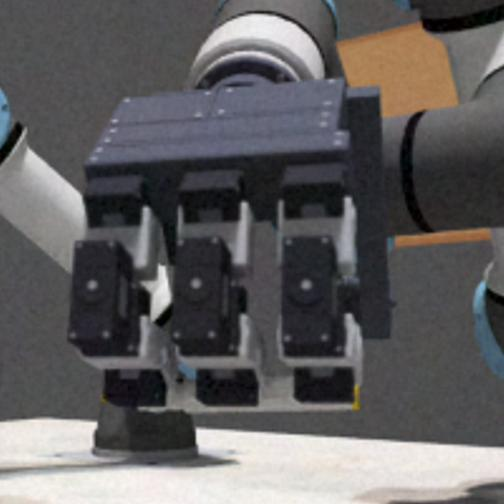

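Call:
move(target=[0.0381,0.0319,-0.4809,0,0.4195,0.2938,0.13,0,-0.78,0.985,0.13,0,-0.78,0.985,0.13,0,-0.78,0.985,-0.686,0.677,-0.14,0.03,0.68,-0.88,0,0,0,0,0,0,0.75,0,0.58,0.7,0.75,0,0.58,0.7,0.75,0,0.58,0.7,0.71,0.68,0.23,0.17,0.4,-0.6], speed=0.3)

Call:
move(target=[0,0,0,0,0,0.5,0.13,0,-0.78,0.985,0.13,0,-0.78,0.985,0.13,0,-0.78,0.985,-0.686,0.677,-0.14,0.03,0.68,-0.88,0,0,0,0,0,0,0.75,0,0.58,0.7,0.75,0,0.58,0.7,0.75,0,0.58,0.7,0.71,0.68,0.23,0.17,0.4,-0.6], speed=0.3)

Call:
move(target=[0,0,0,0.13241,0.13454,0.1445,0.13,0,-0.78,0.985,0.13,0,-0.78,0.985,0.13,0,-0.78,0.985,-0.686,0.677,-0.14,0.03,0.68,-0.88,0,0,0,0,0,0,0.75,0,0.58,0.7,0.75,0,0.58,0.7,0.75,0,0.58,0.7,0.71,0.68,0.23,0.17,0.4,-0.6], speed=0.3)

Call:
move(target=[0,0,0,0.17613,-0.32251,0.10169,0.13,0,-0.78,0.985,0.13,0,-0.78,0.985,0.13,0,-0.78,0.985,-0.686,0.677,-0.14,0.03,0.68,-0.88,0,0,0,0,0,0,0.75,0,0.58,0.7,0.75,0,0.58,0.7,0.75,0,0.58,0.7,0.71,0.68,0.23,0.17,0.4,-0.6], speed=0.3, cameras=["cam_high","cam_low","cam_left_wrist"])

Scene clock: 2988.90 s.
left_arm: end_effector_position=(+0.5496, +0.1701, +0.2996) hand_goal=(+0.130, +0.000, -0.780, +0.986, +0.130, +0.000, -0.780, +0.986, +0.130, +0.000, -0.780, +0.986, -0.686, +0.678, -0.140, +0.030) hand_measured=(+0.180, -0.002, -0.760, +0.992, +0.172, +0.000, -0.762, +0.990, +0.144, +0.002, -0.770, +0.986, -0.682, +0.678, -0.024, +0.074) hand_current_ma=(+220, -3, +74, +20, +181, +2, +67, +9, +52, +4, +37, +1, +12, -1, +462, +238) hand_state=(blocked, goal, blocked, goal, blocked, goal, goal, goal, goal, goal, goal, goal, goal, goal, blocked, blocked) hand_current_limit=0.68 hand_speed=-0.88 end_effector_quat_wxyz=(+0.101, -0.192, +0.866, -0.451) | right_arm: end_effector_position=(+0.9179, -0.7070, +0.2115) hand_goal=(+0.750, +0.000, +0.580, +0.700, +0.750, +0.000, +0.580, +0.700, +0.750, +0.000, +0.580, +0.700, +0.710, +0.680, +0.230, +0.170) hand_measured=(+0.754, +0.000, +0.578, +0.698, +0.754, +0.000, +0.578, +0.698, +0.754, +0.000, +0.578, +0.698, +0.716, +0.678, +0.224, +0.168) hand_current_ma=(+6, +0, -2, -2, +6, +0, -2, -2, +6, +0, -2, -3, +7, -3, -10, -3) hand_state=(goal, goal, goal, goal, goal, goal, goal, goal, goal, goal, goal, goal, goal, goal, goal, goal) hand_current_limit=0.40 hand_speed=-0.60 end_effector_quat_wxyz=(+0.207, +0.948, +0.130, +0.204)
Joint positions: left_arm=[3.35 -1.568 -1.911 -0.92 0.645 -1.954] | right_arm=[-0.386 -0.66 0.964 -2.441 -1.741 0.903]
Joint torques (N m): left_arm=[-12.18 16.34 27.86 0.55 -3.77 2.49] | right_arm=[0.76 -67.99 -22.28 -3.97 -1.35 1.17]
Wrist force (N): left_arm=[-0.3 0.8 0.1] | right_arm=[0.0 0.0 -0.5]
Wrist torque (N m): left_arm=[0.16 -0.06 -0.25] | right_arm=[0.04 0.00 0.01]
Wrist force, peak (N): left_arm=[0.2 1.4 0.3] | right_arm=[0.0 0.7 -0.2]
Hand target: left_arm +0.5496, +0.1701, +0.2996; +0.101, -0.192, +0.866, -0.451 | right_arm +0.9179, -0.7070, +0.2115; +0.207, +0.948, +0.130, +0.204
Off the commanded pose: left_arm 0.000 m, 0 deg | right_arm 0.000 m, 0 deg.
move: done

Scene clock: 2992.20 s.
left_arm: end_effector_position=(+0.5496, +0.1701, +0.2995) hand_goal=(+0.130, +0.000, -0.780, +0.986, +0.130, +0.000, -0.780, +0.986, +0.130, +0.000, -0.780, +0.986, -0.686, +0.678, -0.140, +0.030) hand_measured=(+0.180, -0.002, -0.760, +0.992, +0.172, +0.000, -0.762, +0.990, +0.144, +0.002, -0.770, +0.986, -0.682, +0.678, -0.024, +0.074) hand_current_ma=(+220, -3, +74, +20, +181, +2, +67, +9, +52, +4, +36, +1, +14, -1, +462, +238) hand_state=(blocked, goal, blocked, goal, blocked, goal, goal, goal, goal, goal, goal, goal, goal, goal, blocked, blocked) hand_current_limit=0.68 hand_speed=-0.88 end_effector_quat_wxyz=(+0.390, +0.477, +0.748, -0.248) | right_arm: end_effector_position=(+0.9179, -0.7070, +0.2115) hand_goal=(+0.750, +0.000, +0.580, +0.700, +0.750, +0.000, +0.580, +0.700, +0.750, +0.000, +0.580, +0.700, +0.710, +0.680, +0.230, +0.170) hand_measured=(+0.754, +0.000, +0.578, +0.698, +0.754, +0.000, +0.578, +0.698, +0.754, +0.000, +0.578, +0.698, +0.716, +0.678, +0.224, +0.168) hand_current_ma=(+6, +0, -2, -2, +6, +0, -2, -2, +6, +0, -2, -3, +7, -3, -10, -3) hand_state=(goal, goal, goal, goal, goal, goal, goal, goal, goal, goal, goal, goal, goal, goal, goal, goal) hand_current_limit=0.40 hand_speed=-0.60 end_effector_quat_wxyz=(+0.207, +0.948, +0.130, +0.204)
Joint positions: left_arm=[3.38 -1.321 -2.253 -0.864 0.637 -0.334] | right_arm=[-0.386 -0.66 0.964 -2.441 -1.741 0.903]
Joint torques (N m): left_arm=[15.29 20.62 27.55 0.88 -3.92 2.69] | right_arm=[0.87 -68.46 -22.13 -3.89 -1.46 1.22]
Wrist force (N): left_arm=[0.9 0.8 0.2] | right_arm=[-0.3 0.0 0.0]
Wrist torque (N m): left_arm=[0.18 -0.19 -0.18] | right_arm=[0.00 0.03 -0.02]
Wrist force, peak (N): left_arm=[1.1 1.3 0.2] | right_arm=[0.0 0.5 0.5]
Hand target: left_arm +0.5496, +0.1701, +0.2996; +0.390, +0.477, +0.748, -0.248 | right_arm +0.9179, -0.7070, +0.2115; +0.207, +0.948, +0.130, +0.204
Off the commanded pose: left_arm 0.000 m, 0 deg | right_arm 0.000 m, 0 deg.
move: done

Scene clock: 2994.00 s.
left_arm: end_effector_position=(+0.5496, +0.1701, +0.2996) hand_goal=(+0.130, +0.000, -0.780, +0.986, +0.130, +0.000, -0.780, +0.986, +0.130, +0.000, -0.780, +0.986, -0.686, +0.678, -0.140, +0.030) hand_measured=(+0.180, -0.002, -0.760, +0.992, +0.172, +0.000, -0.762, +0.990, +0.144, +0.002, -0.770, +0.986, -0.682, +0.678, -0.024, +0.074) hand_current_ma=(+220, -3, +74, +20, +181, +2, +67, +9, +52, +4, +35, +1, +14, -1, +462, +238) hand_state=(blocked, goal, blocked, goal, blocked, goal, goal, goal, goal, goal, goal, goal, goal, goal, blocked, blocked) hand_current_limit=0.68 hand_speed=-0.88 end_effector_quat_wxyz=(+0.167, +0.740, +0.621, -0.198) | right_arm: end_effector_position=(+0.9179, -0.7070, +0.2115) hand_goal=(+0.750, +0.000, +0.580, +0.700, +0.750, +0.000, +0.580, +0.700, +0.750, +0.000, +0.580, +0.700, +0.710, +0.680, +0.230, +0.170) hand_measured=(+0.754, +0.000, +0.578, +0.698, +0.754, +0.000, +0.578, +0.698, +0.754, +0.000, +0.578, +0.698, +0.716, +0.678, +0.224, +0.168) hand_current_ma=(+6, +0, -2, -2, +6, +0, -2, -2, +6, +0, -2, -3, +7, -3, -10, -3) hand_state=(goal, goal, goal, goal, goal, goal, goal, goal, goal, goal, goal, goal, goal, goal, goal, goal) hand_current_limit=0.40 hand_speed=-0.60 end_effector_quat_wxyz=(+0.207, +0.948, +0.130, +0.204)
Joint positions: left_arm=[3.302 -1.459 -1.86 -1.579 1.078 0.384] | right_arm=[-0.386 -0.66 0.964 -2.441 -1.741 0.903]
Joint torques (N m): left_arm=[-12.18 11.32 29.07 0.29 1.29 2.63] | right_arm=[0.22 -68.71 -21.63 -3.96 -1.37 1.24]
Wrist force (N): left_arm=[0.6 0.5 0.2] | right_arm=[0.1 -0.1 -0.1]
Wrist torque (N m): left_arm=[0.25 -0.08 -0.10] | right_arm=[-0.02 -0.01 0.01]
Wrist force, peak (N): left_arm=[1.1 0.7 0.0] | right_arm=[-0.5 0.5 -0.3]
Hand target: left_arm +0.5496, +0.1701, +0.2996; +0.167, +0.740, +0.621, -0.198 | right_arm +0.9179, -0.7070, +0.2115; +0.207, +0.948, +0.130, +0.204
Off the commanded pose: left_arm 0.000 m, 0 deg | right_arm 0.000 m, 0 deg.
move: done

Scene clock: 2996.57 s.
left_arm: end_effector_position=(+0.5496, +0.1701, +0.2996) hand_goal=(+0.130, +0.000, -0.780, +0.986, +0.130, +0.000, -0.780, +0.986, +0.130, +0.000, -0.780, +0.986, -0.686, +0.678, -0.140, +0.030) hand_measured=(+0.180, -0.002, -0.760, +0.992, +0.172, +0.002, -0.762, +0.990, +0.142, +0.002, -0.772, +0.986, -0.682, +0.678, -0.024, +0.074) hand_current_ma=(+220, -3, +74, +21, +181, +2, +61, +9, +48, +4, +27, +1, +15, -1, +462, +238) hand_state=(blocked, goal, blocked, goal, blocked, goal, goal, goal, goal, goal, goal, goal, goal, goal, blocked, blocked) hand_current_limit=0.68 hand_speed=-0.88 end_effector_quat_wxyz=(+0.271, +0.654, +0.270, -0.653) | right_arm: end_effector_position=(+0.9179, -0.7070, +0.2115) hand_goal=(+0.750, +0.000, +0.580, +0.700, +0.750, +0.000, +0.580, +0.700, +0.750, +0.000, +0.580, +0.700, +0.710, +0.680, +0.230, +0.170) hand_measured=(+0.754, +0.000, +0.578, +0.698, +0.754, +0.000, +0.578, +0.698, +0.754, +0.000, +0.578, +0.698, +0.716, +0.678, +0.224, +0.168) hand_current_ma=(+6, +0, -2, -2, +6, +0, -2, -2, +6, +0, -2, -3, +7, -3, -10, -3) hand_state=(goal, goal, goal, goal, goal, goal, goal, goal, goal, goal, goal, goal, goal, goal, goal, goal) hand_current_limit=0.40 hand_speed=-0.60 end_effector_quat_wxyz=(+0.207, +0.948, +0.130, +0.204)
Joint positions: left_arm=[3.44 -2.151 -1.27 -2.86 1.085 1.572] | right_arm=[-0.386 -0.66 0.964 -2.441 -1.741 0.903]
Joint torques (N m): left_arm=[-11.78 37.64 25.15 -3.82 2.32 2.72] | right_arm=[0.27 -68.37 -21.39 -3.89 -1.39 1.25]
Wrist force (N): left_arm=[0.9 0.8 -0.4] | right_arm=[-0.1 0.2 0.2]
Wrist torque (N m): left_arm=[0.05 -0.32 -0.24] | right_arm=[0.00 0.00 0.00]
Wrist force, peak (N): left_arm=[1.2 1.0 -0.3] | right_arm=[-0.2 -0.1 0.4]
Hand target: left_arm +0.5496, +0.1701, +0.2996; +0.271, +0.654, +0.270, -0.653 | right_arm +0.9179, -0.7070, +0.2115; +0.207, +0.948, +0.130, +0.204
Off the commanded pose: left_arm 0.000 m, 0 deg | right_arm 0.000 m, 0 deg.
move: done
Images, in order (width x height): cam_high 504x504, cam_low 504x504, cam_left_wrist 672x504.

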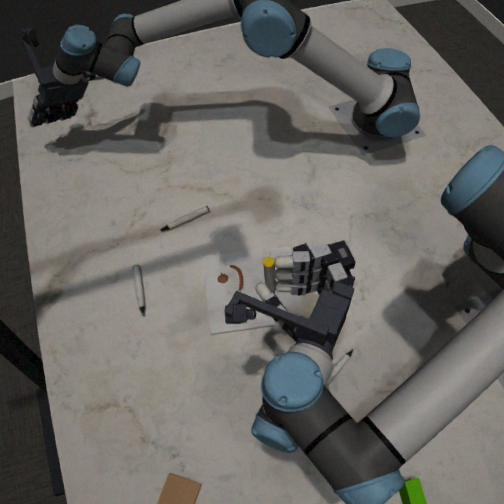

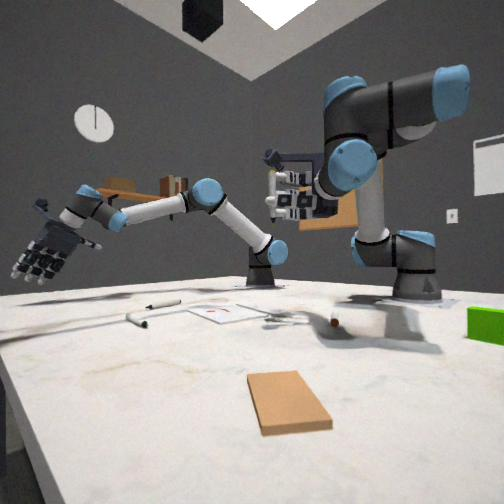

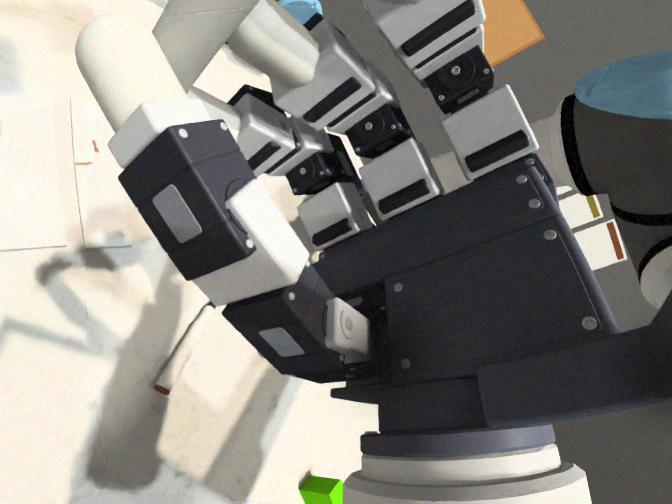

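Call:
move(target=[0.3577,0.2465,0.1242,0,0,0,0.13,0,-0.78,0.985,0.13,0,-0.78,0.985,0.13,0,-0.78,0.985,-0.686,0.677,-0.14,0.03,0.68,-0.88,0,0,0,0,0,0,0.75,0,0.58,0.7,0.75,0,0.58,0.7,0.75,0,0.58,0.7,0.71,0.68,0.23,0.17,0.4,-0.6], speed=0.2, cameras=["cam_above","cam_low"])

Scene clock: 3014.47 s.
left_arm: end_effector_position=(+0.6019, +0.0128, +0.0852) hand_goal=(+0.130, +0.000, -0.780, +0.986, +0.130, +0.000, -0.780, +0.986, +0.130, +0.000, -0.780, +0.986, -0.686, +0.678, -0.140, +0.030) hand_measured=(+0.180, -0.002, -0.760, +0.992, +0.172, +0.002, -0.764, +0.990, +0.142, +0.002, -0.772, +0.986, -0.682, +0.678, -0.024, +0.074) hand_current_ma=(+220, -2, +74, +21, +181, +3, +60, +9, +48, +4, +26, +1, +15, -1, +462, +238) hand_state=(blocked, goal, blocked, goal, blocked, goal, goal, goal, goal, goal, goal, goal, goal, goal, blocked, blocked) hand_current_limit=0.68 hand_speed=-0.88 end_effector_quat_wxyz=(+0.271, +0.654, +0.270, -0.653) | right_arm: end_effector_position=(+0.9179, -0.7070, +0.2115) hand_goal=(+0.750, +0.000, +0.580, +0.700, +0.750, +0.000, +0.580, +0.700, +0.750, +0.000, +0.580, +0.700, +0.710, +0.680, +0.230, +0.170) hand_measured=(+0.754, +0.000, +0.578, +0.698, +0.754, +0.000, +0.578, +0.698, +0.754, +0.000, +0.578, +0.698, +0.716, +0.678, +0.224, +0.168) hand_current_ma=(+6, +0, -2, -2, +6, +0, -2, -2, +6, +0, -2, -3, +7, -3, -10, -3) hand_state=(goal, goal, goal, goal, goal, goal, goal, goal, goal, goal, goal, goal, goal, goal, goal, goal) hand_current_limit=0.40 hand_speed=-0.60 end_effector_quat_wxyz=(+0.207, +0.948, +0.130, +0.204)
Joint positions: left_arm=[3.183 -2.511 -1.219 -2.551 0.828 1.572] | right_arm=[-0.386 -0.66 0.964 -2.441 -1.741 0.903]
Joint torques (N m): left_arm=[-12.12 48.78 21.1 1.33 -2.5 0.57] | right_arm=[0.63 -68.37 -21.59 -3.96 -1.46 1.28]
Wrist force (N): left_arm=[0.7 1.0 0.4] | right_arm=[0.0 0.2 0.1]
Wrist torque (N m): left_arm=[0.00 -0.27 -0.24] | right_arm=[0.02 -0.01 0.01]
Wrist force, peak (N): left_arm=[1.7 1.6 0.4] | right_arm=[-0.2 -0.2 0.6]
Hand target: left_arm +0.6019, +0.0127, +0.0851; +0.271, +0.654, +0.270, -0.653 | right_arm +0.9179, -0.7070, +0.2115; +0.207, +0.948, +0.130, +0.204
Off the commanded pose: left_arm 0.000 m, 0 deg | right_arm 0.000 m, 0 deg.
move: done
Images, in order (width x height): cam_low 504x504, cam_above 504x504.

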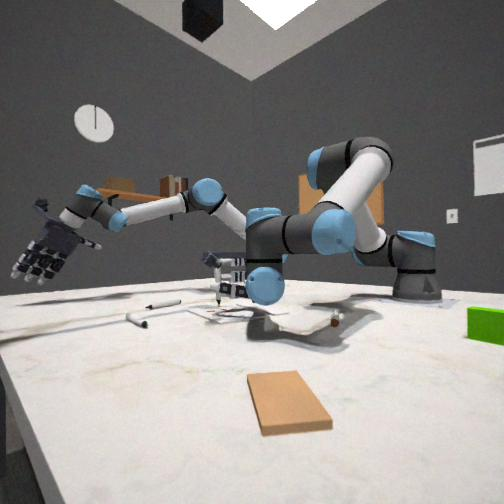

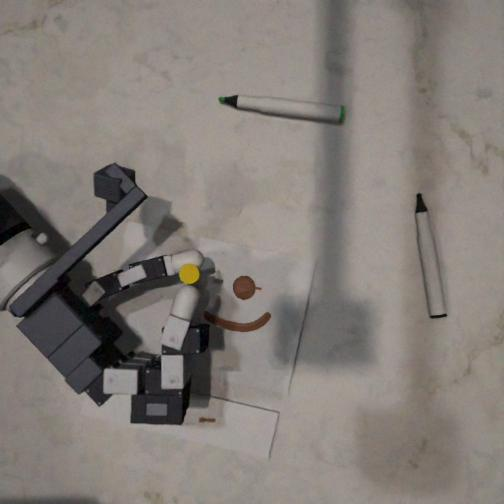

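Call:
move(target=[0.05,0,0,0,0,0,0.13,0,-0.78,0.985,0.13,0,-0.78,0.985,0.13,0,-0.78,0.985,-0.686,0.677,-0.14,0.03,0.68,-0.88,0,0,0,0,0,0,0.75,0,0.58,0.7,0.75,0,0.58,0.7,0.75,0,0.58,0.7,0.71,0.68,0.23,0.17,0.4,-0.6], speed=0.012, stop_force=3)

Call:
move(target=[-0.0167,0,0,0,0,0,0.13,0,-0.78,0.985,0.13,0,-0.78,0.985,0.13,0,-0.78,0.985,-0.686,0.677,-0.14,0.03,0.68,-0.88,0,0,0,0,0,0,0.75,0,0.58,0.7,0.75,0,0.58,0.7,0.75,0,0.58,0.7,0.71,0.68,0.23,0.17,0.4,-0.6], speed=0.05)

Scene clock: 3024.63 s.
left_arm: end_effector_position=(+0.6019, +0.0127, +0.0648) hand_goal=(+0.130, +0.000, -0.780, +0.986, +0.130, +0.000, -0.780, +0.986, +0.130, +0.000, -0.780, +0.986, -0.686, +0.678, -0.140, +0.030) hand_measured=(+0.180, -0.006, -0.760, +0.992, +0.172, -0.002, -0.764, +0.990, +0.142, +0.002, -0.774, +0.986, -0.684, +0.678, -0.024, +0.074) hand_current_ma=(+220, -14, +74, +21, +181, -6, +58, +9, +47, +4, +20, +1, +8, -1, +462, +238) hand_state=(blocked, goal, blocked, goal, blocked, goal, goal, goal, goal, goal, goal, goal, goal, goal, blocked, blocked) hand_current_limit=0.68 hand_speed=-0.88 end_effector_quat_wxyz=(+0.271, +0.654, +0.270, -0.653) | right_arm: end_effector_position=(+0.9179, -0.7070, +0.2115) hand_goal=(+0.750, +0.000, +0.580, +0.700, +0.750, +0.000, +0.580, +0.700, +0.750, +0.000, +0.580, +0.700, +0.710, +0.680, +0.230, +0.170) hand_measured=(+0.754, +0.000, +0.578, +0.698, +0.754, +0.000, +0.578, +0.698, +0.754, +0.000, +0.578, +0.698, +0.716, +0.678, +0.224, +0.168) hand_current_ma=(+6, +0, -2, -2, +6, +0, -2, -2, +6, +0, -2, -3, +7, -3, -10, -3) hand_state=(goal, goal, goal, goal, goal, goal, goal, goal, goal, goal, goal, goal, goal, goal, goal, goal) hand_current_limit=0.40 hand_speed=-0.60 end_effector_quat_wxyz=(+0.207, +0.948, +0.130, +0.204)
Joint positions: left_arm=[3.183 -2.541 -1.222 -2.519 0.828 1.572] | right_arm=[-0.386 -0.66 0.964 -2.441 -1.741 0.903]
Joint torques (N m): left_arm=[-11.11 63.88 16.36 -3.3 -2.38 0.02] | right_arm=[0.6 -68.41 -21.77 -3.92 -1.42 1.29]
Wrist force (N): left_arm=[-1.5 0.8 0.0] | right_arm=[-0.3 -0.1 0.1]
Wrist torque (N m): left_arm=[0.01 -0.24 -0.16] | right_arm=[-0.03 0.02 -0.02]
Wrist force, peak (N): left_arm=[-4.3 0.7 0.2] | right_arm=[-0.4 0.5 0.1]
Hand target: left_arm +0.6019, +0.0127, +0.0648; +0.271, +0.654, +0.270, -0.653 (not the last commanded pose) | right_arm +0.9179, -0.7070, +0.2115; +0.207, +0.948, +0.130, +0.204
Off the commanded pose: left_arm 0.010 m, 0 deg | right_arm 0.000 m, 0 deg.
move: contact (left_arm)

Scene clock: 3025.40 s.
left_arm: end_effector_position=(+0.6019, +0.0127, +0.0748) hand_goal=(+0.130, +0.000, -0.780, +0.986, +0.130, +0.000, -0.780, +0.986, +0.130, +0.000, -0.780, +0.986, -0.686, +0.678, -0.140, +0.030) hand_measured=(+0.180, -0.002, -0.760, +0.992, +0.172, +0.000, -0.764, +0.990, +0.142, +0.002, -0.774, +0.986, -0.682, +0.678, -0.024, +0.074) hand_current_ma=(+220, -4, +74, +21, +181, +2, +58, +10, +46, +4, +20, +1, +15, -1, +462, +238) hand_state=(blocked, goal, blocked, goal, blocked, goal, goal, goal, goal, goal, goal, goal, goal, goal, blocked, blocked) hand_current_limit=0.68 hand_speed=-0.88 end_effector_quat_wxyz=(+0.271, +0.654, +0.270, -0.653) | right_arm: end_effector_position=(+0.9179, -0.7070, +0.2115) hand_goal=(+0.750, +0.000, +0.580, +0.700, +0.750, +0.000, +0.580, +0.700, +0.750, +0.000, +0.580, +0.700, +0.710, +0.680, +0.230, +0.170) hand_measured=(+0.754, +0.000, +0.578, +0.698, +0.754, +0.000, +0.578, +0.698, +0.754, +0.000, +0.578, +0.698, +0.716, +0.678, +0.224, +0.168) hand_current_ma=(+6, +0, -2, -2, +6, +0, -2, -2, +6, +0, -2, -3, +7, -3, -10, -3) hand_state=(goal, goal, goal, goal, goal, goal, goal, goal, goal, goal, goal, goal, goal, goal, goal, goal) hand_current_limit=0.40 hand_speed=-0.60 end_effector_quat_wxyz=(+0.207, +0.948, +0.130, +0.204)
Joint positions: left_arm=[3.183 -2.526 -1.221 -2.535 0.828 1.572] | right_arm=[-0.386 -0.66 0.964 -2.441 -1.741 0.903]
Joint torques (N m): left_arm=[-9.61 64.95 21.88 -3.32 -2.07 -2.23] | right_arm=[0.53 -68.69 -21.41 -3.88 -1.42 1.21]
Wrist force (N): left_arm=[0.8 0.9 0.3] | right_arm=[0.1 0.3 -0.2]
Wrist torque (N m): left_arm=[-0.01 -0.29 -0.24] | right_arm=[0.07 -0.02 0.03]
Wrist force, peak (N): left_arm=[-1.8 0.7 0.3] | right_arm=[-0.4 -0.2 0.0]
Hand target: left_arm +0.6019, +0.0127, +0.0749; +0.271, +0.654, +0.270, -0.653 | right_arm +0.9179, -0.7070, +0.2115; +0.207, +0.948, +0.130, +0.204
Off the commanded pose: left_arm 0.000 m, 0 deg | right_arm 0.000 m, 0 deg.
move: done

Call:
move(target=[[-0.1,0,0,0,0,0,0.13,0,-0.78,0.985,0.13,0,-0.78,0.985,0.13,0,-0.78,0.985,-0.686,0.677,-0.14,0.03,0.68,-0.88,0,0,0,0,0,0,0.75,0,0.58,0.7,0.75,0,0.58,0.7,0.75,0,0.58,0.7,0.71,0.68,0.23,0.17,0.4,-0.6],[-0.15,-0.4504,0,0,0,0,0.13,0,-0.78,0.985,0.13,0,-0.78,0.985,0.13,0,-0.78,0.985,-0.686,0.677,-0.14,0.03,0.68,-0.88,0,0,0,0,0,0,0.75,0,0.58,0.7,0.75,0,0.58,0.7,0.75,0,0.58,0.7,0.71,0.68,0.23,0.17,0.4,-0.6]], speed=0.3, blend=[0.03,0], cameras=["cam_above"])

Call:
zoom_image(camera="cam_above", region=[100, 210, 330, 400])

Scene clock: 3035.10 s.
left_arm: end_effector_position=(+0.4107, +0.2038, +0.1644) hand_goal=(+0.130, +0.000, -0.780, +0.986, +0.130, +0.000, -0.780, +0.986, +0.130, +0.000, -0.780, +0.986, -0.686, +0.678, -0.140, +0.030) hand_measured=(+0.180, -0.002, -0.760, +0.992, +0.172, +0.002, -0.764, +0.990, +0.142, +0.002, -0.774, +0.986, -0.682, +0.678, -0.024, +0.074) hand_current_ma=(+220, -3, +74, +21, +180, +2, +58, +10, +44, +4, +20, +1, +16, -1, +462, +238) hand_state=(blocked, goal, blocked, goal, blocked, goal, goal, goal, goal, goal, goal, goal, goal, goal, blocked, blocked) hand_current_limit=0.68 hand_speed=-0.88 end_effector_quat_wxyz=(+0.271, +0.654, +0.270, -0.653) | right_arm: end_effector_position=(+0.9179, -0.7070, +0.2115) hand_goal=(+0.750, +0.000, +0.580, +0.700, +0.750, +0.000, +0.580, +0.700, +0.750, +0.000, +0.580, +0.700, +0.710, +0.680, +0.230, +0.170) hand_measured=(+0.754, +0.000, +0.578, +0.698, +0.754, +0.000, +0.578, +0.698, +0.754, +0.000, +0.578, +0.698, +0.716, +0.678, +0.224, +0.168) hand_current_ma=(+6, +0, -2, -2, +6, +0, -2, -2, +6, +0, -2, -3, +7, -3, -10, -3) hand_state=(goal, goal, goal, goal, goal, goal, goal, goal, goal, goal, goal, goal, goal, goal, goal, goal) hand_current_limit=0.40 hand_speed=-0.60 end_effector_quat_wxyz=(+0.207, +0.948, +0.130, +0.204)
Joint positions: left_arm=[3.592 -2.028 -1.871 -2.383 1.237 1.572] | right_arm=[-0.386 -0.66 0.964 -2.441 -1.741 0.903]
Joint torques (N m): left_arm=[15.69 44.86 5.47 0.73 2.49 -2.21] | right_arm=[1.12 -68.41 -20.86 -3.97 -1.32 1.13]
Wrist force (N): left_arm=[1.0 1.1 0.0] | right_arm=[-0.3 0.4 -0.1]
Wrist torque (N m): left_arm=[0.07 -0.37 -0.15] | right_arm=[0.05 0.03 0.00]
Wrist force, peak (N): left_arm=[-0.3 2.5 0.2] | right_arm=[-0.5 0.0 -0.3]
Hand target: left_arm +0.4107, +0.2039, +0.1644; +0.271, +0.654, +0.270, -0.653 | right_arm +0.9179, -0.7070, +0.2115; +0.207, +0.948, +0.130, +0.204
Off the commanded pose: left_arm 0.000 m, 0 deg | right_arm 0.000 m, 0 deg.
move: done
Images, in order (width x height): cam_above 504x504.

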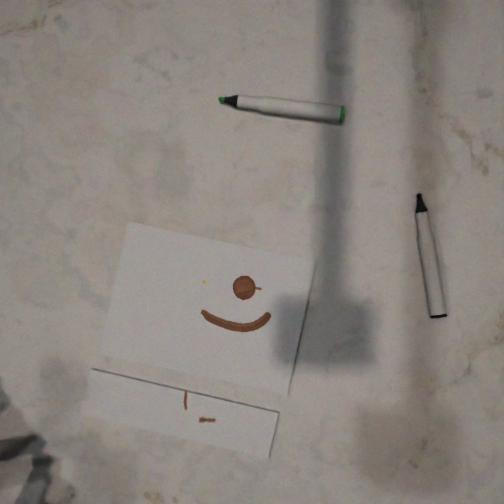

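Scaled by 2.191 from the camera's 504x504 image, which has a finer 720x720 frame.

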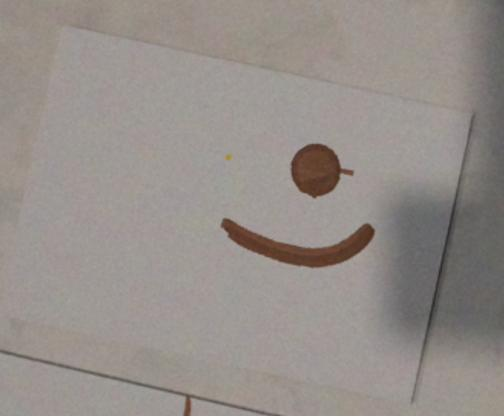

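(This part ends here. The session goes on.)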